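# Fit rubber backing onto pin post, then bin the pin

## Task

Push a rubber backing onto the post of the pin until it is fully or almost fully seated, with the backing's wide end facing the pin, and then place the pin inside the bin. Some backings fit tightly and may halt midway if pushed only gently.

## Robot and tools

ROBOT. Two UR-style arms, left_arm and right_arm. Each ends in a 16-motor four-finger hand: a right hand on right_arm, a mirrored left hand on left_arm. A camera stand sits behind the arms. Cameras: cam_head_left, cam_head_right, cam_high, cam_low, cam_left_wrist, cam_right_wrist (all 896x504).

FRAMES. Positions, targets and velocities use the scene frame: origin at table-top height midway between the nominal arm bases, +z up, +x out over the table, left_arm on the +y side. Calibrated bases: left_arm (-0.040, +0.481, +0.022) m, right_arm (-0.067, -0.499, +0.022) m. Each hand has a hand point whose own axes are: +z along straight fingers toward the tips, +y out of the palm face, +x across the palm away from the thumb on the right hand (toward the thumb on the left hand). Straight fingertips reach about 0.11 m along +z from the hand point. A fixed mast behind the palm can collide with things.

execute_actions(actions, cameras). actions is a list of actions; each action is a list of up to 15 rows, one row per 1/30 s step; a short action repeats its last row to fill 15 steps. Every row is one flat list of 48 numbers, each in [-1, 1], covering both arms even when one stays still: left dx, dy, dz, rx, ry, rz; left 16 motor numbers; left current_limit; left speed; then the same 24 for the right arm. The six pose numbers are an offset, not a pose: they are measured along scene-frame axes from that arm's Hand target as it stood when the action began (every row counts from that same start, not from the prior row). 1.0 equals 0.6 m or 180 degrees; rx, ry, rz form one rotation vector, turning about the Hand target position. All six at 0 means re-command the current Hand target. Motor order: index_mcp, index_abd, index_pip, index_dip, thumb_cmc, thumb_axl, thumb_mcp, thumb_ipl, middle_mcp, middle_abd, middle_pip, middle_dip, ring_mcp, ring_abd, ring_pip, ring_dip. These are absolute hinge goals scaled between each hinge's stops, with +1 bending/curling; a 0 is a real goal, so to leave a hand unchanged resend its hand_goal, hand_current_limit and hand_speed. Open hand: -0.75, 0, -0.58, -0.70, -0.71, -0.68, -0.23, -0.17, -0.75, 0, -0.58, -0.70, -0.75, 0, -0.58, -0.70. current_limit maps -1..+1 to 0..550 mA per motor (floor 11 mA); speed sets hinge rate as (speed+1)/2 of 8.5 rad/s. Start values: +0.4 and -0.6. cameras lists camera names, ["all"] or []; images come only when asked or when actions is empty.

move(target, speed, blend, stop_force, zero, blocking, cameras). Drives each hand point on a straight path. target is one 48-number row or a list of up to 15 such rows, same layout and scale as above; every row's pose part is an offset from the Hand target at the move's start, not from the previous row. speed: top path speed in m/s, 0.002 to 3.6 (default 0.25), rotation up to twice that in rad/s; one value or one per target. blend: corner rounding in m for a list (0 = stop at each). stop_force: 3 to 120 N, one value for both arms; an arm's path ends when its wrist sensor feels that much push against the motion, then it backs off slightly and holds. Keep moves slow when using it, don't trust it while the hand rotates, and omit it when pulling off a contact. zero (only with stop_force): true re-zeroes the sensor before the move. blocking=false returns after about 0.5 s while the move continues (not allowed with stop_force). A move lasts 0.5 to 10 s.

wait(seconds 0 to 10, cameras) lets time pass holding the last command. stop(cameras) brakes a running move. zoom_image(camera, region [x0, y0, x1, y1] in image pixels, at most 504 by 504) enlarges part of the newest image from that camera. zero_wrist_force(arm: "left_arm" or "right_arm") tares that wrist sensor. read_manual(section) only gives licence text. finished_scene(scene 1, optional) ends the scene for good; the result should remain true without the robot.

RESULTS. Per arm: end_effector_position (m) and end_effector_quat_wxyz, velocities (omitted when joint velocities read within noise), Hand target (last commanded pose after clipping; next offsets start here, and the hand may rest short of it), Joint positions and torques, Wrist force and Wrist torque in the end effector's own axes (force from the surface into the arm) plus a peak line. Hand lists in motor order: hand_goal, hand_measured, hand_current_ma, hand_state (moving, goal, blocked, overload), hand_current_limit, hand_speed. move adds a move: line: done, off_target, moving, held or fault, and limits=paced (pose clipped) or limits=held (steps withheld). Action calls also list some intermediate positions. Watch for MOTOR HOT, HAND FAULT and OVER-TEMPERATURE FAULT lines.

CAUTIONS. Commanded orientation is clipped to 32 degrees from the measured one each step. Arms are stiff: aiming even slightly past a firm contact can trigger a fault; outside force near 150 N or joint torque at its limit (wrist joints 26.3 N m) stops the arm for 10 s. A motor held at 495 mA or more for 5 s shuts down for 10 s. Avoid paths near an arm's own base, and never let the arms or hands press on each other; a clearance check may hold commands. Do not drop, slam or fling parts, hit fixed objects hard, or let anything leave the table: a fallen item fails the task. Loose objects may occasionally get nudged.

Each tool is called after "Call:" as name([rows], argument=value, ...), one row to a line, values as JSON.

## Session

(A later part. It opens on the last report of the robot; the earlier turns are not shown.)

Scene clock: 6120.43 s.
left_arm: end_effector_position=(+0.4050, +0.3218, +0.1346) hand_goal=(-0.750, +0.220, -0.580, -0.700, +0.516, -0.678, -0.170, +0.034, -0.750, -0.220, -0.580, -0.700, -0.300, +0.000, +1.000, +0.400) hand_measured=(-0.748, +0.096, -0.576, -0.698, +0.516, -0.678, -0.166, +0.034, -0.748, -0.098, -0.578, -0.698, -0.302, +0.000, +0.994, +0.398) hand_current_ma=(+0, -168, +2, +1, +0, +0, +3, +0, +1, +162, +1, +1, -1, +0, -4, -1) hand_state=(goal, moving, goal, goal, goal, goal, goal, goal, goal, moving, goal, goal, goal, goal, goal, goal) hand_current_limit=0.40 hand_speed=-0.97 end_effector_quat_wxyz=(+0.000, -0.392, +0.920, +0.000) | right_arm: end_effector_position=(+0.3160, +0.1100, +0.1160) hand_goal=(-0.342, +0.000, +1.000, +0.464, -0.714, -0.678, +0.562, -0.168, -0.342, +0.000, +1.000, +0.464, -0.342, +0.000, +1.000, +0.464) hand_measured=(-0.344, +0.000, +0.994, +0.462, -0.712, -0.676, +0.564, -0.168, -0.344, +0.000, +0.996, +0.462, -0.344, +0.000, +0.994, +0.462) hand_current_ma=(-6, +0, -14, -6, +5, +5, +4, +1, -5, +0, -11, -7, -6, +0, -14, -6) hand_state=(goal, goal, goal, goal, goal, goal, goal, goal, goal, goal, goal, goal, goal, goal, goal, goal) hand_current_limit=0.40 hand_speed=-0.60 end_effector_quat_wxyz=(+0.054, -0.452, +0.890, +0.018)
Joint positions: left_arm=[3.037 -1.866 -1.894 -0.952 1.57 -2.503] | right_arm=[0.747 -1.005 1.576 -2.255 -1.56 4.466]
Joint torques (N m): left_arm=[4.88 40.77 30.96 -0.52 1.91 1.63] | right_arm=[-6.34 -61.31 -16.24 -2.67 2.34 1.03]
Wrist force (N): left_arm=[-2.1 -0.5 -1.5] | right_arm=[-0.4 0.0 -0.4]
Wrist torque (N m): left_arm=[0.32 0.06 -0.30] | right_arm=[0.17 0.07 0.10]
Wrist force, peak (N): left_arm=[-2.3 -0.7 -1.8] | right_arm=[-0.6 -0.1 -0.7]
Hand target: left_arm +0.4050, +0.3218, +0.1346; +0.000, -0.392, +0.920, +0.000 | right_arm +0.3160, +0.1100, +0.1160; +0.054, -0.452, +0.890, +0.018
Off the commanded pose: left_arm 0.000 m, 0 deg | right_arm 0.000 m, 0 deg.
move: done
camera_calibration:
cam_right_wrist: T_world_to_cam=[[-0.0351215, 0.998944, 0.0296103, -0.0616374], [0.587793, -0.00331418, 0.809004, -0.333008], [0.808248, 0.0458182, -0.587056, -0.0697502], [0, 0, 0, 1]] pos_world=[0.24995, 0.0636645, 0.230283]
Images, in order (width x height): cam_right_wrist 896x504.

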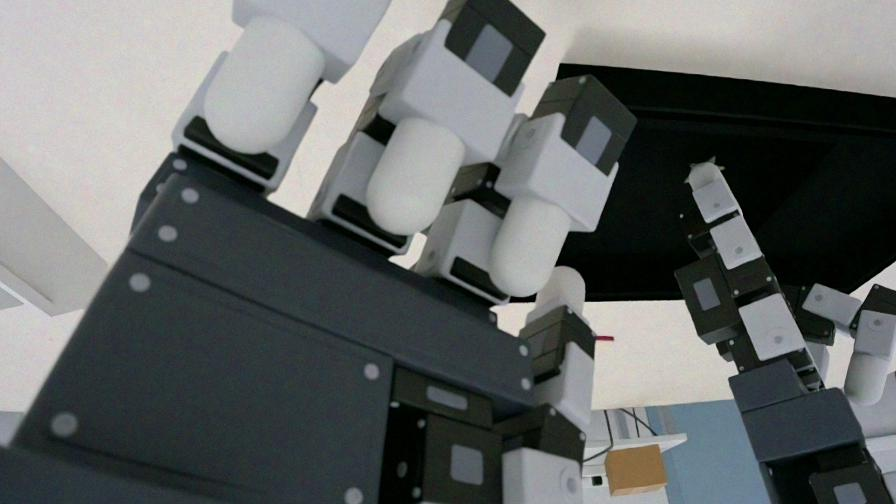

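Call:
move([
  [0,0,-0.0103,0,0,0, -0.75,0.22,-0.58,-0.70, 0.517,-0.678,-0.169,0.035, -0.75,-0.22,-0.58,-0.70, -0.30,0,1.0,0.4, 0.4,-0.97, 0,0,0,0,0,0, -0.342,0,1.0,0.464,-0.714,-0.678,0.562,-0.168,-0.342,0,1.0,0.464,-0.342,0,1.0,0.464,0.4,-0.6],
], speed=0.006, stop_force=8, cameras=["cam_right_wrist"])

Call:
zoom_image(camera="cam_right_wrist", region=[680, 135, 764, 210])

Scene clock: 6133.30 s.
left_arm: end_effector_position=(+0.4049, +0.3218, +0.1283) hand_goal=(-0.750, +0.220, -0.580, -0.700, +0.516, -0.678, -0.170, +0.034, -0.750, -0.220, -0.580, -0.700, -0.300, +0.000, +1.000, +0.400) hand_measured=(-0.748, +0.098, -0.578, -0.698, +0.516, -0.678, -0.166, +0.034, -0.748, -0.100, -0.578, -0.698, -0.302, +0.000, +0.994, +0.398) hand_current_ma=(+0, -301, +1, +1, +0, +0, +3, +0, +1, +294, +1, +1, -1, +0, -4, -1) hand_state=(goal, blocked, goal, goal, goal, goal, goal, goal, goal, blocked, goal, goal, goal, goal, goal, goal) hand_current_limit=0.40 hand_speed=-0.97 end_effector_quat_wxyz=(+0.000, -0.392, +0.920, +0.000) | right_arm: end_effector_position=(+0.3160, +0.1100, +0.1160) hand_goal=(-0.342, +0.000, +1.000, +0.464, -0.714, -0.678, +0.562, -0.168, -0.342, +0.000, +1.000, +0.464, -0.342, +0.000, +1.000, +0.464) hand_measured=(-0.344, +0.000, +0.994, +0.462, -0.712, -0.676, +0.564, -0.168, -0.344, +0.000, +0.996, +0.462, -0.344, +0.000, +0.994, +0.462) hand_current_ma=(-6, +0, -14, -6, +5, +5, +4, +1, -5, +0, -11, -7, -6, +0, -14, -6) hand_state=(goal, goal, goal, goal, goal, goal, goal, goal, goal, goal, goal, goal, goal, goal, goal, goal) hand_current_limit=0.40 hand_speed=-0.60 end_effector_quat_wxyz=(+0.054, -0.452, +0.890, +0.018)
Joint positions: left_arm=[3.037 -1.875 -1.901 -0.936 1.57 -2.503] | right_arm=[0.747 -1.005 1.576 -2.255 -1.56 4.466]
Joint torques (N m): left_arm=[5.62 37.17 13.98 -0.21 1.89 1.43] | right_arm=[-5.98 -60.92 -16.29 -2.7 2.21 0.88]
Wrist force (N): left_arm=[-2.1 -0.6 -4.9] | right_arm=[-0.5 0.1 -0.4]
Wrist torque (N m): left_arm=[0.57 0.03 -0.28] | right_arm=[0.19 0.09 0.09]
Wrist force, peak (N): left_arm=[-2.6 -0.8 -5.4] | right_arm=[-0.6 -0.1 -0.6]
Hand target: left_arm +0.4050, +0.3218, +0.1284; +0.000, -0.392, +0.920, +0.000 | right_arm +0.3160, +0.1100, +0.1160; +0.054, -0.452, +0.890, +0.018
Off the commanded pose: left_arm 0.000 m, 0 deg | right_arm 0.000 m, 0 deg.
move: done
camera_calibration:
cam_right_wrist: T_world_to_cam=[[-0.0351215, 0.998944, 0.0296103, -0.0616374], [0.587793, -0.00331418, 0.809004, -0.333008], [0.808248, 0.0458182, -0.587056, -0.0697502], [0, 0, 0, 1]] pos_world=[0.24995, 0.0636645, 0.230283]
Images, in order (width x height): cam_right_wrist 896x504.

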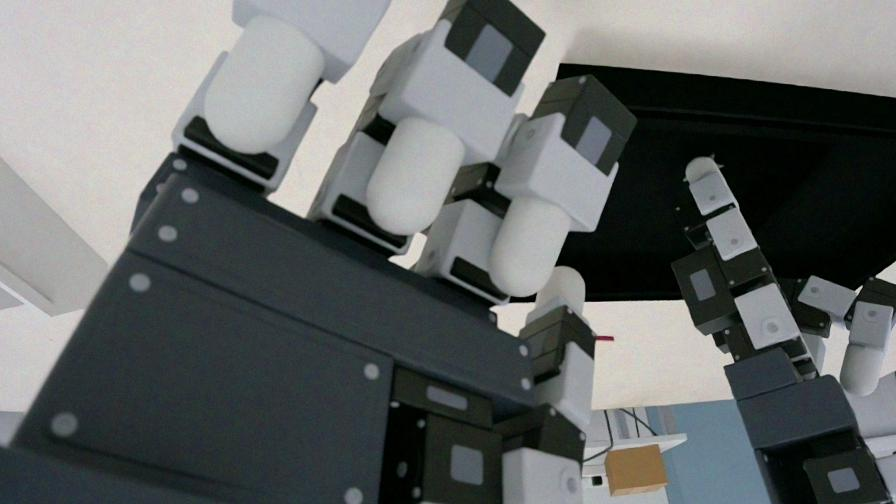

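Scaled by 6.000 from the camera's 896x504 image, which has a finer 1280x720 frame.

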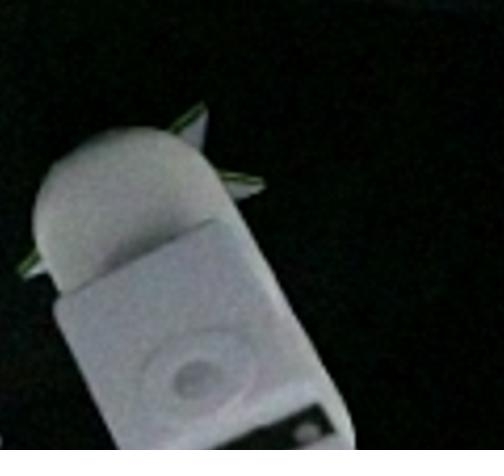

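Call:
move([
  [0,0,0,0,0,0, -0.75,0.06,-0.58,-0.70, 0.517,-0.678,-0.169,0.035, -0.75,-0.06,-0.58,-0.70, -0.30,0,1.0,0.4, 0.4,-0.9, 0,0,0,0,0,0, -0.342,0,1.0,0.464,-0.714,-0.678,0.562,-0.168,-0.342,0,1.0,0.464,-0.342,0,1.0,0.464,0.4,-0.6],
  [0,0,0.08,0,0,0, -0.75,0.06,-0.58,-0.70, 0.517,-0.678,-0.169,0.035, -0.75,-0.06,-0.58,-0.70, -0.30,0,1.0,0.4, 0.4,-0.9, 0,0,0,0,0,0, -0.342,0,1.0,0.464,-0.714,-0.678,0.562,-0.168,-0.342,0,1.0,0.464,-0.342,0,1.0,0.464,0.4,-0.6],
], speed=0.04, cameras=["cam_right_wrist"])

Call:
zoom_image(camera="cam_right_wrist", region=[680, 135, 764, 210])

Call:
zoom_image(camera="cam_right_wrist", region=[690, 155, 722, 187])

Scene clock: 6151.43 s.
left_arm: end_effector_position=(+0.4051, +0.3217, +0.1766) hand_goal=(-0.750, +0.060, -0.580, -0.700, +0.516, -0.678, -0.170, +0.034, -0.750, -0.060, -0.580, -0.700, -0.300, +0.000, +1.000, +0.400) hand_measured=(-0.748, +0.064, -0.578, -0.698, +0.516, -0.678, -0.166, +0.034, -0.748, -0.062, -0.578, -0.698, -0.302, +0.000, +0.994, +0.398) hand_current_ma=(+0, +1, +1, +1, +0, +0, +3, +0, +1, -1, +1, +1, -1, +0, -4, -1) hand_state=(goal, goal, goal, goal, goal, goal, goal, goal, goal, goal, goal, goal, goal, goal, goal, goal) hand_current_limit=0.40 hand_speed=-0.90 end_effector_quat_wxyz=(+0.000, -0.392, +0.920, +0.000) end_effector_velocity=(+0.000, +0.000, -0.002) end_effector_angular_velocity=(+0.000, +0.000, +0.000) | right_arm: end_effector_position=(+0.3160, +0.1100, +0.1160) hand_goal=(-0.342, +0.000, +1.000, +0.464, -0.714, -0.678, +0.562, -0.168, -0.342, +0.000, +1.000, +0.464, -0.342, +0.000, +1.000, +0.464) hand_measured=(-0.344, +0.000, +0.994, +0.462, -0.712, -0.676, +0.564, -0.168, -0.344, +0.000, +0.996, +0.462, -0.344, +0.000, +0.994, +0.462) hand_current_ma=(-6, +0, -14, -6, +5, +5, +4, +1, -5, +0, -11, -7, -6, +0, -14, -6) hand_state=(goal, goal, goal, goal, goal, goal, goal, goal, goal, goal, goal, goal, goal, goal, goal, goal) hand_current_limit=0.40 hand_speed=-0.60 end_effector_quat_wxyz=(+0.054, -0.452, +0.890, +0.018)
Joint positions: left_arm=[3.037 -1.811 -1.841 -1.06 1.57 -2.503] | right_arm=[0.747 -1.005 1.576 -2.255 -1.56 4.466]
Joint velocities: left_arm=[0 -0.002 -0.003 0.005 0 0] | right_arm=[within noise]
Joint torques (N m): left_arm=[3.95 20.61 5.46 4.51 1.83 1.11] | right_arm=[-6.18 -61.78 -16.36 -2.62 2.19 0.83]
Wrist force (N): left_arm=[-2.0 -0.9 -1.4] | right_arm=[-0.3 0.1 -0.4]
Wrist torque (N m): left_arm=[0.26 0.05 -0.27] | right_arm=[0.20 0.07 0.10]
Wrist force, peak (N): left_arm=[-2.4 -1.0 -5.4] | right_arm=[-0.6 0.2 -0.7]
Hand target: left_arm +0.4050, +0.3218, +0.1764; +0.000, -0.392, +0.920, +0.000 | right_arm +0.3160, +0.1100, +0.1160; +0.054, -0.452, +0.890, +0.018
Off the commanded pose: left_arm 0.000 m, 0 deg | right_arm 0.000 m, 0 deg.
move: done
camera_calibration:
cam_right_wrist: T_world_to_cam=[[-0.0351215, 0.998944, 0.0296103, -0.0616374], [0.587793, -0.00331418, 0.809004, -0.333008], [0.808248, 0.0458182, -0.587056, -0.0697502], [0, 0, 0, 1]] pos_world=[0.24995, 0.0636645, 0.230283]
Images, in order (width x height): cam_right_wrist 896x504.

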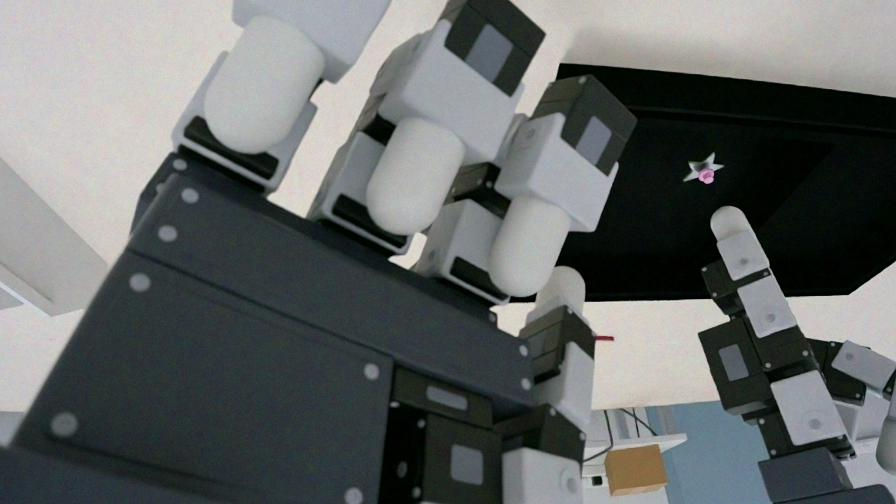

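Scaled by 6.000 from the camera's 896x504 image, which has a finer 1280x720 frame.

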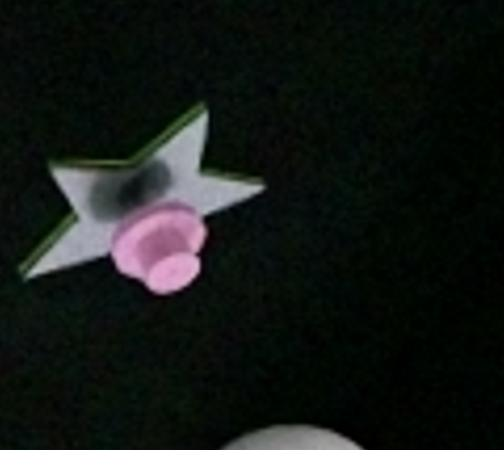

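Scaled by 15.750 from the camera's 896x504 image, which has a finer 1280x720 frame.

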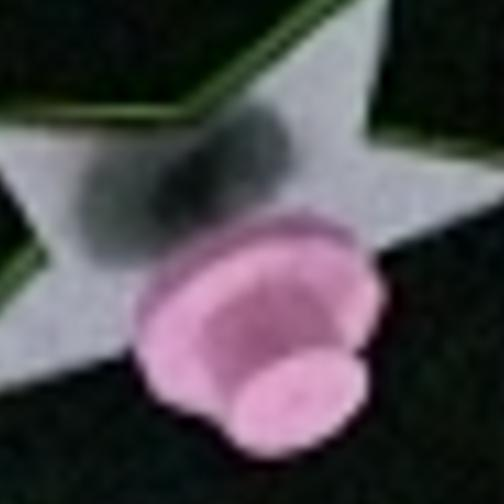

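Call:
move([
  [-0.0292,-0.0302,-0.0107,0,0,0, -0.30,0.0,1.0,0.4, 0.517,-0.678,-0.169,0.035, -0.75,0,-0.58,-0.70, -0.30,0,1.0,0.4, 0.4,-0.8, 0,0,0,0,0,0, -0.342,0,1.0,0.464,-0.714,-0.678,0.562,-0.168,-0.342,0,1.0,0.464,-0.342,0,1.0,0.464,0.4,-0.6],
], speed=0.06, cameras=["cam_right_wrist"])

Call:
zoom_image(camera="cam_right_wrist", region=[675, 140, 787, 240])

Scene clock: 6294.77 s.
left_arm: end_effector_position=(+0.3874, +0.3036, +0.1700) hand_goal=(-0.300, +0.000, +1.000, +0.400, +0.516, -0.678, -0.170, +0.034, -0.750, +0.000, -0.580, -0.700, -0.300, +0.000, +1.000, +0.400) hand_measured=(-0.312, +0.004, +0.994, +0.398, +0.516, -0.678, -0.166, +0.034, -0.748, -0.004, -0.578, -0.698, -0.302, +0.000, +0.994, +0.398) hand_current_ma=(-12, +1, -4, -1, +0, +0, +3, +0, +1, -1, +1, +1, -1, +0, -4, -1) hand_state=(goal, goal, goal, goal, goal, goal, goal, goal, goal, goal, goal, goal, goal, goal, goal, goal) hand_current_limit=0.40 hand_speed=-0.80 end_effector_quat_wxyz=(+0.000, -0.392, +0.920, +0.000) | right_arm: end_effector_position=(+0.3160, +0.1100, +0.1160) hand_goal=(-0.342, +0.000, +1.000, +0.464, -0.714, -0.678, +0.562, -0.168, -0.342, +0.000, +1.000, +0.464, -0.342, +0.000, +1.000, +0.464) hand_measured=(-0.344, +0.000, +0.994, +0.462, -0.712, -0.676, +0.564, -0.168, -0.344, +0.000, +0.996, +0.462, -0.344, +0.000, +0.994, +0.462) hand_current_ma=(-6, +0, -14, -6, +5, +5, +4, +1, -5, +0, -11, -7, -6, +0, -14, -6) hand_state=(goal, goal, goal, goal, goal, goal, goal, goal, goal, goal, goal, goal, goal, goal, goal, goal) hand_current_limit=0.40 hand_speed=-0.60 end_effector_quat_wxyz=(+0.054, -0.452, +0.890, +0.018)
Joint positions: left_arm=[2.999 -1.798 -1.877 -1.037 1.57 -2.541] | right_arm=[0.747 -1.005 1.576 -2.255 -1.56 4.466]
Joint torques (N m): left_arm=[8.86 20.04 33.04 -0.55 2.23 1.31] | right_arm=[-5.57 -61.93 -16.64 -2.48 2.18 0.97]
Wrist force (N): left_arm=[-1.8 -0.6 -1.4] | right_arm=[-0.4 0.0 -0.5]
Wrist torque (N m): left_arm=[0.34 0.02 -0.39] | right_arm=[0.19 0.07 0.10]
Wrist force, peak (N): left_arm=[-2.8 -0.8 -1.9] | right_arm=[-0.7 0.0 -0.6]
Hand target: left_arm +0.3874, +0.3036, +0.1700; +0.000, -0.392, +0.920, +0.000 | right_arm +0.3160, +0.1100, +0.1160; +0.054, -0.452, +0.890, +0.018
Off the commanded pose: left_arm 0.000 m, 0 deg | right_arm 0.000 m, 0 deg.
move: done
camera_calibration:
cam_right_wrist: T_world_to_cam=[[-0.0351215, 0.998944, 0.0296103, -0.0616374], [0.587793, -0.00331418, 0.809004, -0.333008], [0.808248, 0.0458182, -0.587056, -0.0697502], [0, 0, 0, 1]] pos_world=[0.24995, 0.0636645, 0.230283]
Images, in order (width x height): cam_right_wrist 896x504.

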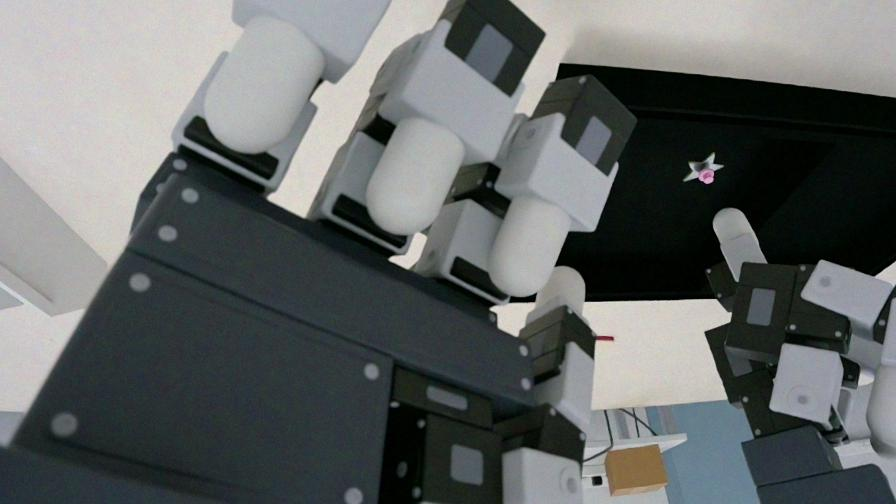

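Scaled by 4.500 from the camera's 896x504 image, which has a finer 1280x720 frame.

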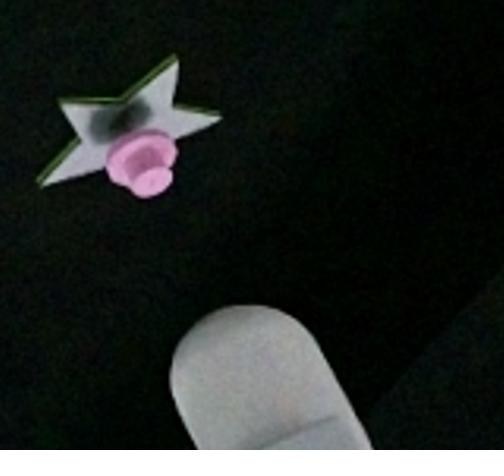

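Call:
move([
  [0,0,-0.0333,0,0,0, -0.30,0.0,1.0,0.4, 0.517,-0.678,-0.169,0.035, -0.75,0,-0.58,-0.70, -0.30,0,1.0,0.4, 0.4,-0.8, 0,0,0,0,0,0, -0.342,0,1.0,0.464,-0.714,-0.678,0.562,-0.168,-0.342,0,1.0,0.464,-0.342,0,1.0,0.464,0.4,-0.6],
], speed=0.04, cameras=["cam_right_wrist"])

Call:
zoom_image(camera="cam_right_wrist", region=[680, 145, 750, 208])

Scene clock: 6302.67 s.
left_arm: end_effector_position=(+0.3873, +0.3037, +0.1498) hand_goal=(-0.300, +0.000, +1.000, +0.400, +0.516, -0.678, -0.170, +0.034, -0.750, +0.000, -0.580, -0.700, -0.300, +0.000, +1.000, +0.400) hand_measured=(-0.310, +0.004, +0.994, +0.398, +0.516, -0.678, -0.166, +0.034, -0.748, -0.004, -0.578, -0.698, -0.302, +0.000, +0.994, +0.398) hand_current_ma=(-11, +1, -4, -1, +0, +0, +3, +0, +1, -1, +1, +1, -1, +0, -4, -1) hand_state=(goal, goal, goal, goal, goal, goal, goal, goal, goal, goal, goal, goal, goal, goal, goal, goal) hand_current_limit=0.40 hand_speed=-0.80 end_effector_quat_wxyz=(+0.000, -0.392, +0.920, +0.000) end_effector_velocity=(-0.001, +0.000, +0.001) end_effector_angular_velocity=(+0.001, +0.002, -0.001) | right_arm: end_effector_position=(+0.3160, +0.1100, +0.1160) hand_goal=(-0.342, +0.000, +1.000, +0.464, -0.714, -0.678, +0.562, -0.168, -0.342, +0.000, +1.000, +0.464, -0.342, +0.000, +1.000, +0.464) hand_measured=(-0.344, +0.000, +0.994, +0.462, -0.712, -0.676, +0.564, -0.168, -0.344, +0.000, +0.996, +0.462, -0.344, +0.000, +0.994, +0.462) hand_current_ma=(-6, +0, -14, -6, +5, +5, +4, +1, -5, +0, -11, -7, -6, +0, -14, -6) hand_state=(goal, goal, goal, goal, goal, goal, goal, goal, goal, goal, goal, goal, goal, goal, goal, goal) hand_current_limit=0.40 hand_speed=-0.60 end_effector_quat_wxyz=(+0.054, -0.452, +0.890, +0.018)
Joint positions: left_arm=[2.999 -1.825 -1.903 -0.985 1.57 -2.541] | right_arm=[0.747 -1.005 1.576 -2.255 -1.56 4.466]
Joint velocities: left_arm=[-0.001 0.002 0.001 -0.005 0.001 0] | right_arm=[within noise]
Joint torques (N m): left_arm=[7.62 38.8 30.54 -0.61 2.22 1.36] | right_arm=[-5.95 -61.8 -16.52 -2.54 2.19 0.95]
Wrist force (N): left_arm=[-2.1 -0.5 -1.4] | right_arm=[-0.5 0.2 -0.2]
Wrist torque (N m): left_arm=[0.34 0.06 -0.42] | right_arm=[0.18 0.09 0.09]
Wrist force, peak (N): left_arm=[-2.1 -0.7 -2.1] | right_arm=[-0.6 0.0 -0.6]
Hand target: left_arm +0.3874, +0.3036, +0.1500; +0.000, -0.392, +0.920, +0.000 | right_arm +0.3160, +0.1100, +0.1160; +0.054, -0.452, +0.890, +0.018
Off the commanded pose: left_arm 0.000 m, 0 deg | right_arm 0.000 m, 0 deg.
move: done
camera_calibration:
cam_right_wrist: T_world_to_cam=[[-0.0351215, 0.998944, 0.0296103, -0.0616374], [0.587793, -0.00331418, 0.809004, -0.333008], [0.808248, 0.0458182, -0.587056, -0.0697502], [0, 0, 0, 1]] pos_world=[0.24995, 0.0636645, 0.230283]
Images, in order (width x height): cam_right_wrist 896x504.

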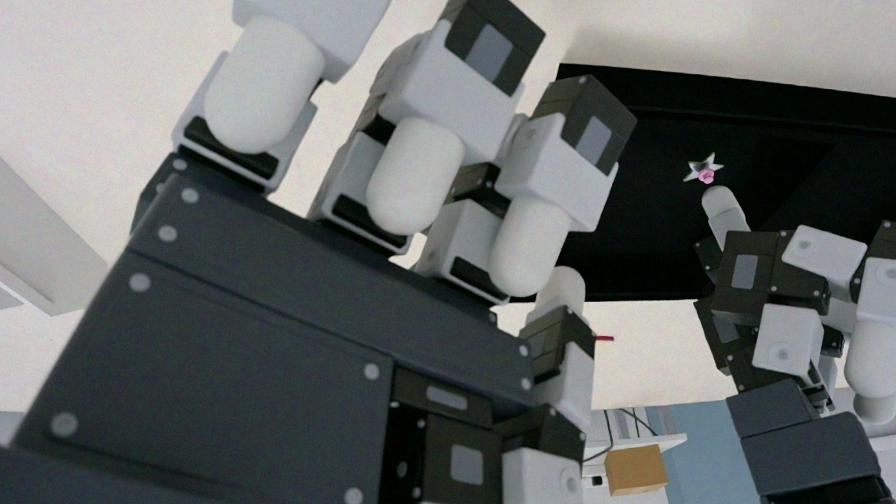

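Scaled by 7.200 from the camera's 896x504 image, which has a finer 1280x720 frame.

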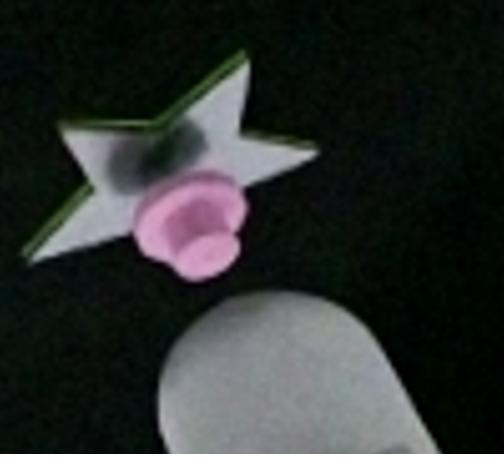

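Call:
move([
  [-0.0004,0.0018,-0.006,0,0,0, -0.30,0.0,1.0,0.4, 0.517,-0.678,-0.169,0.035, -0.75,0,-0.58,-0.70, -0.30,0,1.0,0.4, 0.4,-0.8, 0,0,0,0,0,0, -0.342,0,1.0,0.464,-0.714,-0.678,0.562,-0.168,-0.342,0,1.0,0.464,-0.342,0,1.0,0.464,0.4,-0.6],
], speed=0.02, cameras=["cam_right_wrist"])

Call:
zoom_image(camera="cam_right_wrist", region=[680, 145, 750, 208])

Scene clock: 6341.87 s.
left_arm: end_effector_position=(+0.3872, +0.3047, +0.1463) hand_goal=(-0.300, +0.000, +1.000, +0.400, +0.516, -0.678, -0.170, +0.034, -0.750, +0.000, -0.580, -0.700, -0.300, +0.000, +1.000, +0.400) hand_measured=(-0.310, +0.004, +0.994, +0.398, +0.516, -0.678, -0.166, +0.034, -0.748, -0.004, -0.578, -0.698, -0.302, +0.000, +0.994, +0.398) hand_current_ma=(-11, +1, -4, -1, +0, +0, +3, +0, +1, -1, +1, +1, -1, +0, -4, -1) hand_state=(goal, goal, goal, goal, goal, goal, goal, goal, goal, goal, goal, goal, goal, goal, goal, goal) hand_current_limit=0.40 hand_speed=-0.80 end_effector_quat_wxyz=(+0.000, -0.392, +0.920, +0.000) | right_arm: end_effector_position=(+0.3160, +0.1100, +0.1160) hand_goal=(-0.342, +0.000, +1.000, +0.464, -0.714, -0.678, +0.562, -0.168, -0.342, +0.000, +1.000, +0.464, -0.342, +0.000, +1.000, +0.464) hand_measured=(-0.344, +0.000, +0.994, +0.462, -0.712, -0.676, +0.564, -0.168, -0.344, +0.000, +0.996, +0.462, -0.344, +0.000, +0.994, +0.462) hand_current_ma=(-6, +0, -14, -6, +5, +5, +4, +1, -5, +0, -11, -7, -6, +0, -14, -6) hand_state=(goal, goal, goal, goal, goal, goal, goal, goal, goal, goal, goal, goal, goal, goal, goal, goal) hand_current_limit=0.40 hand_speed=-0.60 end_effector_quat_wxyz=(+0.054, -0.452, +0.890, +0.018)
Joint positions: left_arm=[3.001 -1.828 -1.909 -0.975 1.57 -2.539] | right_arm=[0.747 -1.005 1.576 -2.255 -1.56 4.466]
Joint torques (N m): left_arm=[5.89 25.95 12.28 2.22 2.05 1.45] | right_arm=[-5.74 -61.07 -17.05 -2.41 2.06 0.79]
Wrist force (N): left_arm=[-2.0 -0.5 -1.6] | right_arm=[-0.3 -0.1 -0.5]
Wrist torque (N m): left_arm=[0.37 0.04 -0.48] | right_arm=[0.17 0.07 0.11]
Wrist force, peak (N): left_arm=[-2.3 -0.7 -1.6] | right_arm=[-0.6 0.3 -0.6]
Hand target: left_arm +0.3872, +0.3047, +0.1464; +0.000, -0.392, +0.920, +0.000 | right_arm +0.3160, +0.1100, +0.1160; +0.054, -0.452, +0.890, +0.018
Off the commanded pose: left_arm 0.000 m, 0 deg | right_arm 0.000 m, 0 deg.
move: done
camera_calibration:
cam_right_wrist: T_world_to_cam=[[-0.0351215, 0.998944, 0.0296103, -0.0616374], [0.587793, -0.00331418, 0.809004, -0.333008], [0.808248, 0.0458182, -0.587056, -0.0697502], [0, 0, 0, 1]] pos_world=[0.24995, 0.0636645, 0.230283]
Images, in order (width x height): cam_right_wrist 896x504.

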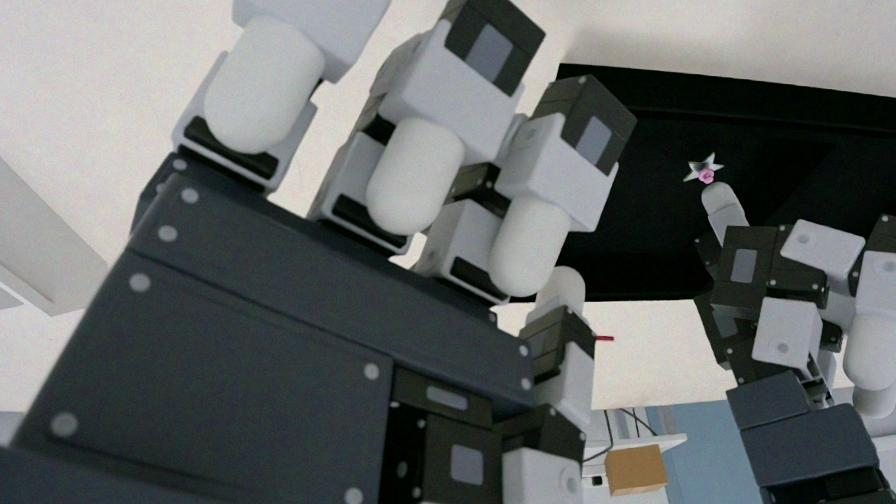

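Scaled by 7.200 from the camera's 896x504 image, which has a finer 1280x720 frame.

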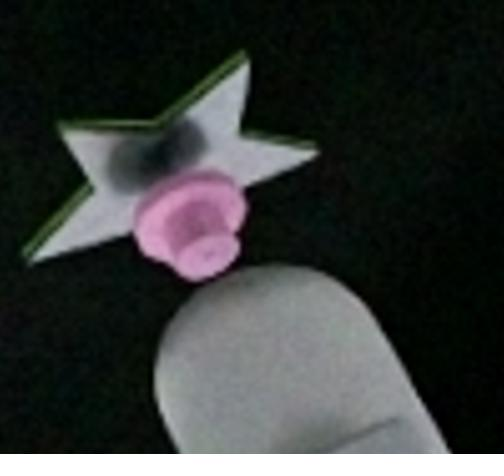

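Call:
move([
  [0,0,-0.022,0,0,0, -0.30,0.0,1.0,0.4, 0.517,-0.678,-0.169,0.035, -0.75,0,-0.58,-0.70, -0.30,0,1.0,0.4, 0.4,-0.8, 0,0,0,0,0,0, -0.342,0,1.0,0.464,-0.714,-0.678,0.562,-0.168,-0.342,0,1.0,0.464,-0.342,0,1.0,0.464,0.4,-0.6],
], speed=0.004, stop_force=10, cameras=["cam_right_wrist"])

Call:
zoom_image(camera="cam_right_wrist", region=[680, 135, 750, 198])

Scene clock: 6364.10 s.
left_arm: end_effector_position=(+0.3872, +0.3047, +0.1347) hand_goal=(-0.300, +0.000, +1.000, +0.400, +0.516, -0.678, -0.170, +0.034, -0.750, +0.000, -0.580, -0.700, -0.300, +0.000, +1.000, +0.400) hand_measured=(-0.310, +0.004, +0.994, +0.398, +0.516, -0.678, -0.166, +0.034, -0.748, -0.004, -0.578, -0.698, -0.302, +0.000, +0.994, +0.398) hand_current_ma=(-11, +1, -4, -1, +0, +0, +3, +0, +1, -1, +1, +1, -1, +0, -4, -1) hand_state=(goal, goal, goal, goal, goal, goal, goal, goal, goal, goal, goal, goal, goal, goal, goal, goal) hand_current_limit=0.40 hand_speed=-0.80 end_effector_quat_wxyz=(+0.000, -0.392, +0.920, +0.000) | right_arm: end_effector_position=(+0.3160, +0.1100, +0.1160) hand_goal=(-0.342, +0.000, +1.000, +0.464, -0.714, -0.678, +0.562, -0.168, -0.342, +0.000, +1.000, +0.464, -0.342, +0.000, +1.000, +0.464) hand_measured=(-0.344, +0.000, +0.994, +0.462, -0.712, -0.676, +0.564, -0.168, -0.344, +0.000, +0.996, +0.462, -0.344, +0.000, +0.994, +0.462) hand_current_ma=(-6, +0, -14, -6, +5, +5, +4, +1, -5, +0, -11, -7, -6, +0, -14, -6) hand_state=(goal, goal, goal, goal, goal, goal, goal, goal, goal, goal, goal, goal, goal, goal, goal, goal) hand_current_limit=0.40 hand_speed=-0.60 end_effector_quat_wxyz=(+0.054, -0.452, +0.890, +0.018)
Joint positions: left_arm=[3.001 -1.845 -1.923 -0.945 1.57 -2.539] | right_arm=[0.747 -1.005 1.576 -2.255 -1.56 4.466]
Joint torques (N m): left_arm=[-5.96 34.82 26.85 -1.43 1.61 -1.7] | right_arm=[-5.78 -61.33 -15.75 -2.46 2.13 0.88]
Wrist force (N): left_arm=[-1.9 -1.3 -11.9] | right_arm=[-0.3 -0.1 -0.5]
Wrist torque (N m): left_arm=[1.02 -0.18 -0.45] | right_arm=[0.17 0.06 0.10]
Wrist force, peak (N): left_arm=[-2.1 -1.0 -14.6] | right_arm=[-0.6 0.0 -0.7]
Hand target: left_arm +0.3872, +0.3047, +0.1347; +0.000, -0.392, +0.920, +0.000 (not the last commanded pose) | right_arm +0.3160, +0.1100, +0.1160; +0.054, -0.452, +0.890, +0.018
Off the commanded pose: left_arm 0.001 m, 0 deg | right_arm 0.000 m, 0 deg.
move: contact (left_arm)
camera_calibration:
cam_right_wrist: T_world_to_cam=[[-0.0351215, 0.998944, 0.0296103, -0.0616374], [0.587793, -0.00331418, 0.809004, -0.333008], [0.808248, 0.0458182, -0.587056, -0.0697502], [0, 0, 0, 1]] pos_world=[0.24995, 0.0636645, 0.230283]
Images, in order (width x height): cam_right_wrist 896x504.

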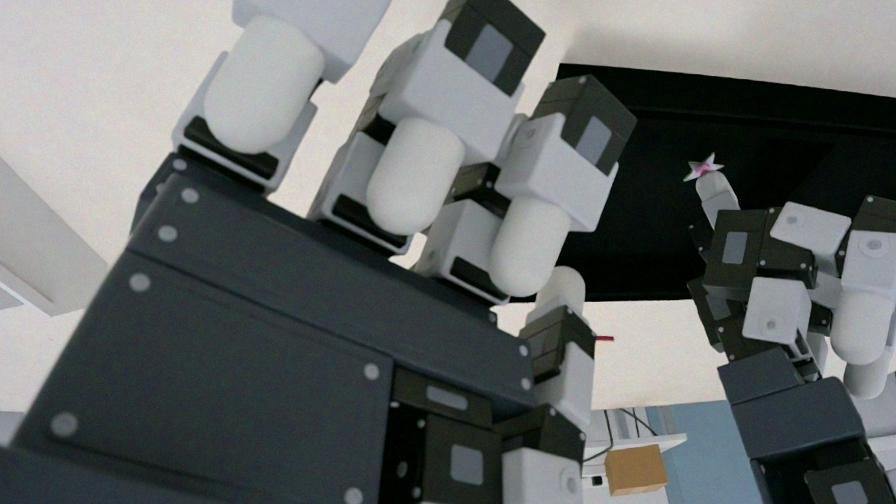

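Scaled by 7.200 from the camera's 896x504 image, which has a finer 1280x720 frame.

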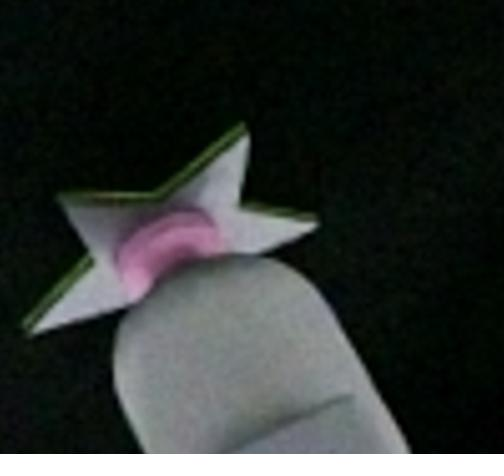

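Call:
move([
  [0,0,-0.005,0,0,0, -0.30,0.0,1.0,0.4, 0.517,-0.678,-0.169,0.035, -0.75,0,-0.58,-0.70, -0.30,0,1.0,0.4, 0.4,-0.8, 0,0,0,0,0,0, -0.342,0,1.0,0.464,-0.714,-0.678,0.562,-0.168,-0.342,0,1.0,0.464,-0.342,0,1.0,0.464,0.4,-0.6],
], speed=0.004, stop_force=10, cameras=[])

Call:
move([
  [0,0,0.06,0,0,0, -0.30,0.0,1.0,0.4, 0.517,-0.678,-0.169,0.035, -0.75,0,-0.58,-0.70, -0.30,0,1.0,0.4, 0.4,-0.8, 0,0,0,0,0,0, -0.342,0,1.0,0.464,-0.714,-0.678,0.562,-0.168,-0.342,0,1.0,0.464,-0.342,0,1.0,0.464,0.4,-0.6],
], speed=0.04, cameras=["cam_right_wrist"])

Call:
zoom_image(camera="cam_right_wrist", region=[680, 140, 736, 190])

Call:
zoom_image(camera="cam_right_wrist", region=[690, 155, 718, 183])

Scene clock: 6386.93 s.
left_arm: end_effector_position=(+0.3874, +0.3047, +0.1341) hand_goal=(-0.300, +0.000, +1.000, +0.400, +0.516, -0.678, -0.170, +0.034, -0.750, +0.000, -0.580, -0.700, -0.300, +0.000, +1.000, +0.400) hand_measured=(-0.310, +0.004, +0.994, +0.398, +0.516, -0.678, -0.166, +0.034, -0.746, -0.004, -0.578, -0.698, -0.302, +0.000, +0.994, +0.398) hand_current_ma=(-11, +1, -4, -1, +0, +0, +3, +0, +3, -2, +1, +1, -1, +0, -4, -1) hand_state=(goal, goal, goal, goal, goal, goal, goal, goal, goal, goal, goal, goal, goal, goal, goal, goal) hand_current_limit=0.40 hand_speed=-0.80 end_effector_quat_wxyz=(+0.000, -0.392, +0.920, +0.000) | right_arm: end_effector_position=(+0.3160, +0.1100, +0.1160) hand_goal=(-0.342, +0.000, +1.000, +0.464, -0.714, -0.678, +0.562, -0.168, -0.342, +0.000, +1.000, +0.464, -0.342, +0.000, +1.000, +0.464) hand_measured=(-0.344, +0.000, +0.994, +0.462, -0.712, -0.676, +0.564, -0.168, -0.344, +0.000, +0.996, +0.462, -0.344, +0.000, +0.994, +0.462) hand_current_ma=(-6, +0, -14, -6, +5, +5, +4, +1, -5, +0, -11, -7, -6, +0, -14, -6) hand_state=(goal, goal, goal, goal, goal, goal, goal, goal, goal, goal, goal, goal, goal, goal, goal, goal) hand_current_limit=0.40 hand_speed=-0.60 end_effector_quat_wxyz=(+0.054, -0.452, +0.890, +0.018)
Joint positions: left_arm=[3.001 -1.846 -1.923 -0.943 1.57 -2.539] | right_arm=[0.747 -1.005 1.576 -2.255 -1.56 4.466]
Joint torques (N m): left_arm=[-5.99 29.72 22.25 -1.92 1.53 -1.62] | right_arm=[-5.64 -61.26 -16.96 -2.25 2.22 1.07]
Wrist force (N): left_arm=[-1.4 -0.8 -21.2] | right_arm=[-0.4 0.0 -0.3]
Wrist torque (N m): left_arm=[1.83 -0.37 -0.44] | right_arm=[0.17 0.07 0.10]
Wrist force, peak (N): left_arm=[-1.8 -0.9 -25.5] | right_arm=[-0.4 -0.1 -0.7]
Hand target: left_arm +0.3874, +0.3047, +0.1341; +0.000, -0.392, +0.920, +0.000 (not the last commanded pose) | right_arm +0.3160, +0.1100, +0.1160; +0.054, -0.452, +0.890, +0.018
Off the commanded pose: left_arm 0.002 m, 0 deg | right_arm 0.000 m, 0 deg.
move: contact (left_arm)
No camera images: "cameras" was empty.

Scene clock: 6388.13 s.
left_arm: end_effector_position=(+0.3875, +0.3047, +0.1703) hand_goal=(-0.300, +0.000, +1.000, +0.400, +0.516, -0.678, -0.170, +0.034, -0.750, +0.000, -0.580, -0.700, -0.300, +0.000, +1.000, +0.400) hand_measured=(-0.310, +0.004, +0.994, +0.398, +0.516, -0.678, -0.166, +0.034, -0.746, -0.004, -0.578, -0.698, -0.302, +0.000, +0.994, +0.398) hand_current_ma=(-11, +1, -4, -1, +0, +0, +3, +0, +2, -1, +1, +1, -1, +0, -4, -1) hand_state=(goal, goal, goal, goal, goal, goal, goal, goal, goal, goal, goal, goal, goal, goal, goal, goal) hand_current_limit=0.40 hand_speed=-0.80 end_effector_quat_wxyz=(+0.000, -0.392, +0.920, -0.001) end_effector_velocity=(+0.000, +0.000, -0.002) end_effector_angular_velocity=(-0.001, -0.001, +0.000) | right_arm: end_effector_position=(+0.3160, +0.1100, +0.1160) hand_goal=(-0.342, +0.000, +1.000, +0.464, -0.714, -0.678, +0.562, -0.168, -0.342, +0.000, +1.000, +0.464, -0.342, +0.000, +1.000, +0.464) hand_measured=(-0.344, +0.000, +0.994, +0.462, -0.712, -0.676, +0.564, -0.168, -0.344, +0.000, +0.996, +0.462, -0.344, +0.000, +0.994, +0.462) hand_current_ma=(-6, +0, -14, -6, +5, +5, +4, +1, -5, +0, -11, -7, -6, +0, -14, -6) hand_state=(goal, goal, goal, goal, goal, goal, goal, goal, goal, goal, goal, goal, goal, goal, goal, goal) hand_current_limit=0.40 hand_speed=-0.60 end_effector_quat_wxyz=(+0.054, -0.452, +0.890, +0.018)
Joint positions: left_arm=[3.001 -1.796 -1.878 -1.037 1.57 -2.539] | right_arm=[0.747 -1.005 1.576 -2.255 -1.56 4.466]
Joint velocities: left_arm=[0 -0.002 -0.003 0.005 0 0] | right_arm=[within noise]
Joint torques (N m): left_arm=[-5.61 19.85 5.54 4.61 1.67 -1.55] | right_arm=[-6.34 -61.41 -16.95 -2.38 2.12 0.92]
Wrist force (N): left_arm=[-2.1 -0.7 -1.5] | right_arm=[-0.5 0.3 -0.2]
Wrist torque (N m): left_arm=[0.33 0.06 -0.49] | right_arm=[0.21 0.09 0.09]
Wrist force, peak (N): left_arm=[-1.2 -0.5 -20.3] | right_arm=[-0.3 0.0 -0.7]
Hand target: left_arm +0.3874, +0.3047, +0.1701; +0.000, -0.392, +0.920, +0.000 | right_arm +0.3160, +0.1100, +0.1160; +0.054, -0.452, +0.890, +0.018
Off the commanded pose: left_arm 0.000 m, 0 deg | right_arm 0.000 m, 0 deg.
move: done
camera_calibration:
cam_right_wrist: T_world_to_cam=[[-0.0351215, 0.998944, 0.0296103, -0.0616374], [0.587793, -0.00331418, 0.809004, -0.333008], [0.808248, 0.0458182, -0.587056, -0.0697502], [0, 0, 0, 1]] pos_world=[0.24995, 0.0636645, 0.230283]
Images, in order (width x height): cam_right_wrist 896x504.

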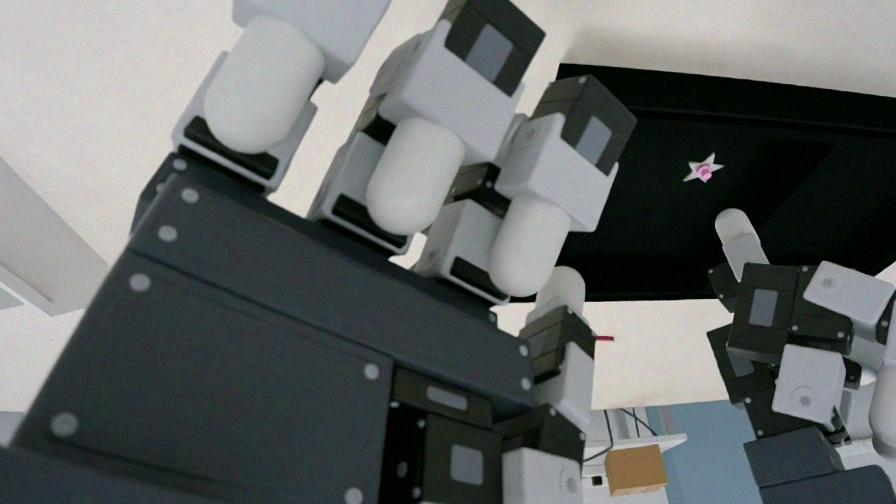

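Scaled by 9.000 from the camera's 896x504 image, which has a finer 1280x720 frame.

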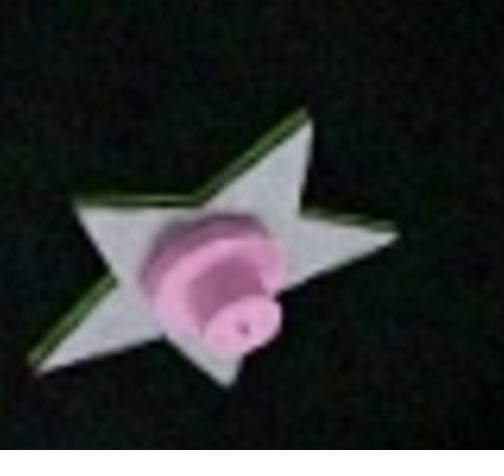

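Scaled by 18.000 from the camera's 896x504 image, which has a finer 1280x720 frame.

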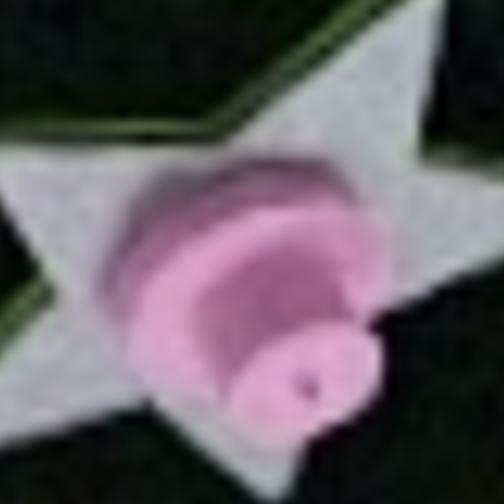

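Call:
wait(seconds=0.1, cameras=["cam_high", "cam_low", "cam_head_right", "cam_head_left"])

Call:
zoom_image(camera="cam_high", region=[300, 140, 420, 250])

Call:
zoom_image(camera="cam_low", region=[300, 150, 600, 350])

Call:
zoom_image(camera="cam_head_right", region=[470, 200, 620, 340])

Scene clock: 6427.83 s.
left_arm: end_effector_position=(+0.3874, +0.3047, +0.1701) hand_goal=(-0.300, +0.000, +1.000, +0.400, +0.516, -0.678, -0.170, +0.034, -0.750, +0.000, -0.580, -0.700, -0.300, +0.000, +1.000, +0.400) hand_measured=(-0.310, +0.004, +0.994, +0.398, +0.516, -0.678, -0.166, +0.034, -0.746, -0.004, -0.578, -0.698, -0.302, +0.000, +0.994, +0.398) hand_current_ma=(-11, +1, -4, -1, +0, +0, +3, +0, +2, -1, +1, +1, -1, +0, -4, -1) hand_state=(goal, goal, goal, goal, goal, goal, goal, goal, goal, goal, goal, goal, goal, goal, goal, goal) hand_current_limit=0.40 hand_speed=-0.80 end_effector_quat_wxyz=(+0.000, -0.392, +0.920, +0.000) | right_arm: end_effector_position=(+0.3160, +0.1100, +0.1160) hand_goal=(-0.342, +0.000, +1.000, +0.464, -0.714, -0.678, +0.562, -0.168, -0.342, +0.000, +1.000, +0.464, -0.342, +0.000, +1.000, +0.464) hand_measured=(-0.344, +0.000, +0.994, +0.462, -0.712, -0.676, +0.564, -0.168, -0.344, +0.000, +0.996, +0.462, -0.344, +0.000, +0.994, +0.462) hand_current_ma=(-6, +0, -14, -6, +5, +5, +4, +1, -5, +0, -11, -7, -6, +0, -14, -6) hand_state=(goal, goal, goal, goal, goal, goal, goal, goal, goal, goal, goal, goal, goal, goal, goal, goal) hand_current_limit=0.40 hand_speed=-0.60 end_effector_quat_wxyz=(+0.054, -0.452, +0.890, +0.018)
Joint positions: left_arm=[3.001 -1.797 -1.878 -1.037 1.57 -2.539] | right_arm=[0.747 -1.005 1.576 -2.255 -1.56 4.466]
Joint torques (N m): left_arm=[-1.4 20.04 4.79 4.42 1.56 -0.63] | right_arm=[-5.43 -61.57 -16.36 -2.28 2.12 0.92]
Wrist force (N): left_arm=[-2.2 -0.6 -1.5] | right_arm=[-0.5 -0.1 -0.4]
Wrist torque (N m): left_arm=[0.34 0.07 -0.50] | right_arm=[0.17 0.09 0.09]
Wrist force, peak (N): left_arm=[-2.3 -0.8 -1.7] | right_arm=[-0.6 0.3 -0.8]
Hand target: left_arm +0.3874, +0.3047, +0.1701; +0.000, -0.392, +0.920, +0.000 | right_arm +0.3160, +0.1100, +0.1160; +0.054, -0.452, +0.890, +0.018
Off the commanded pose: left_arm 0.000 m, 0 deg | right_arm 0.000 m, 0 deg.
wait: 0.10 s; at rest from the start
Images, in order (width x height): cam_head_left 896x504, cam_head_right 896x504, cam_high 896x504, cam_low 896x504.

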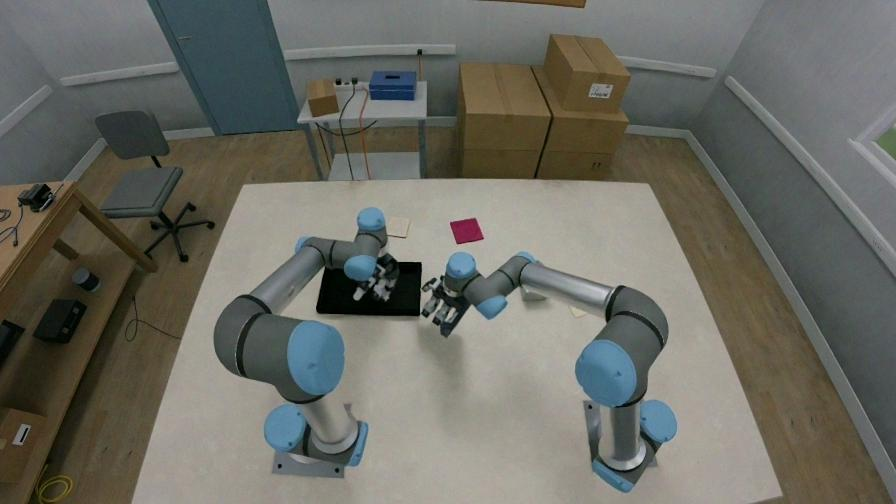

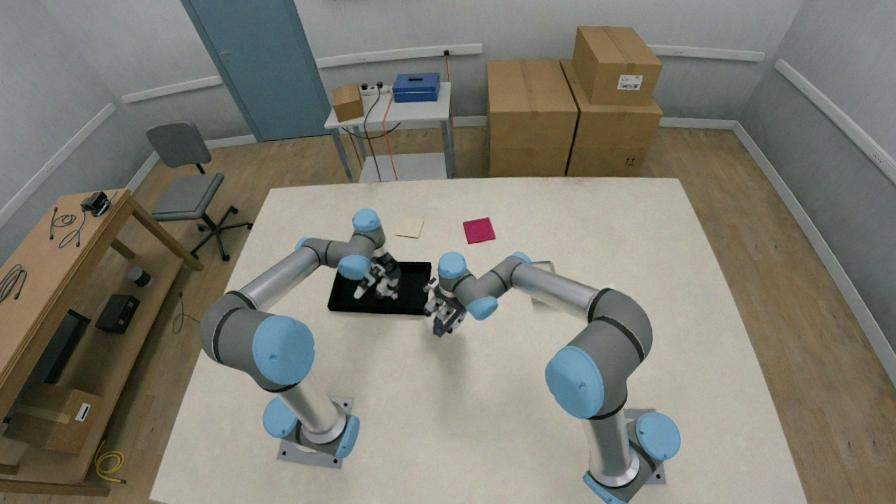

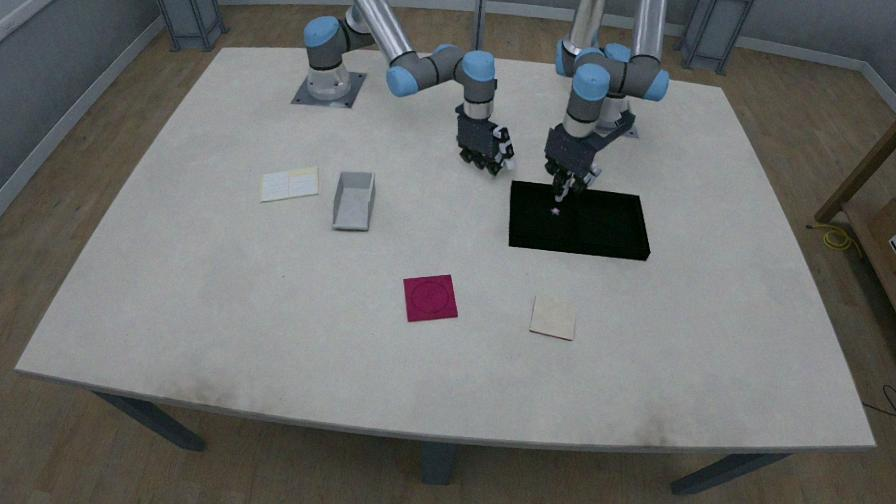

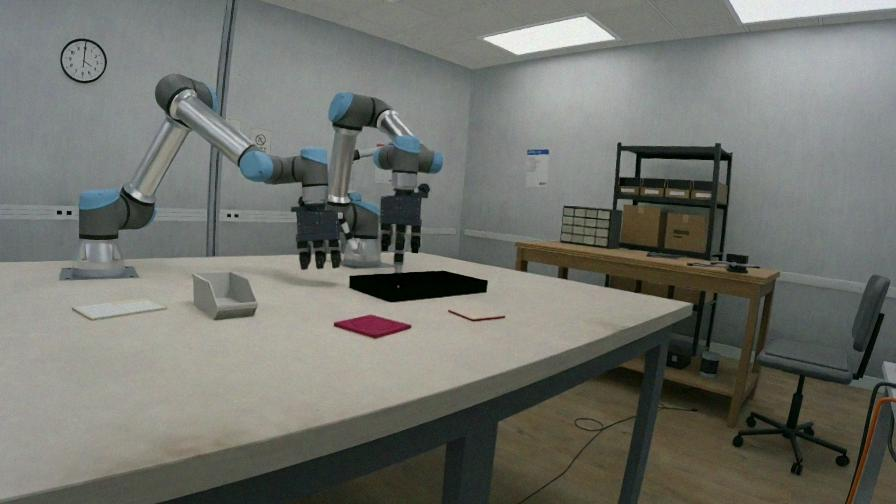

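Scaled by 4.200 from the camera's 896x504 image, which has a finer 1280x720 frame.

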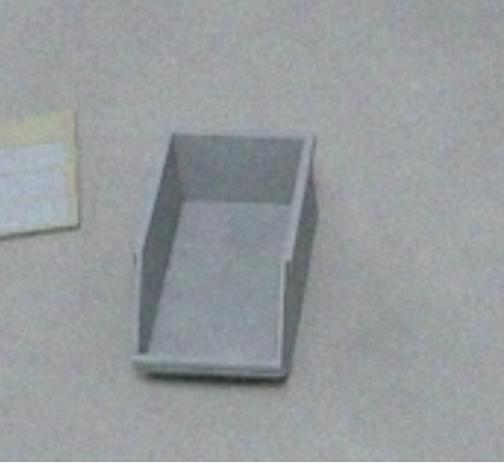

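Scaled by 1.680 from the camera's 896x504 image, which has a finer 1280x720 frame.

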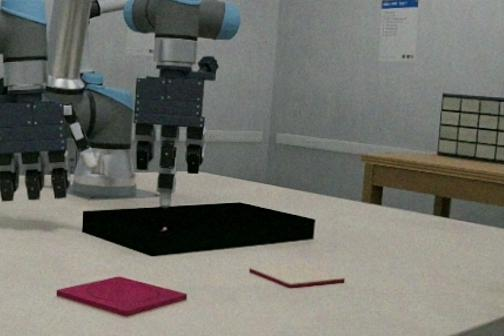

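Scaled by 3.360 from the camera's 896x504 image, which has a finer 1280x720 frame.

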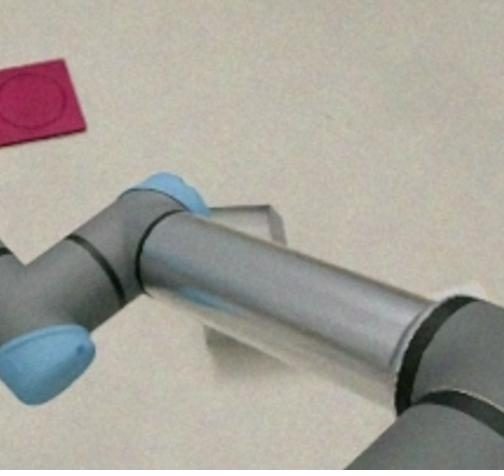

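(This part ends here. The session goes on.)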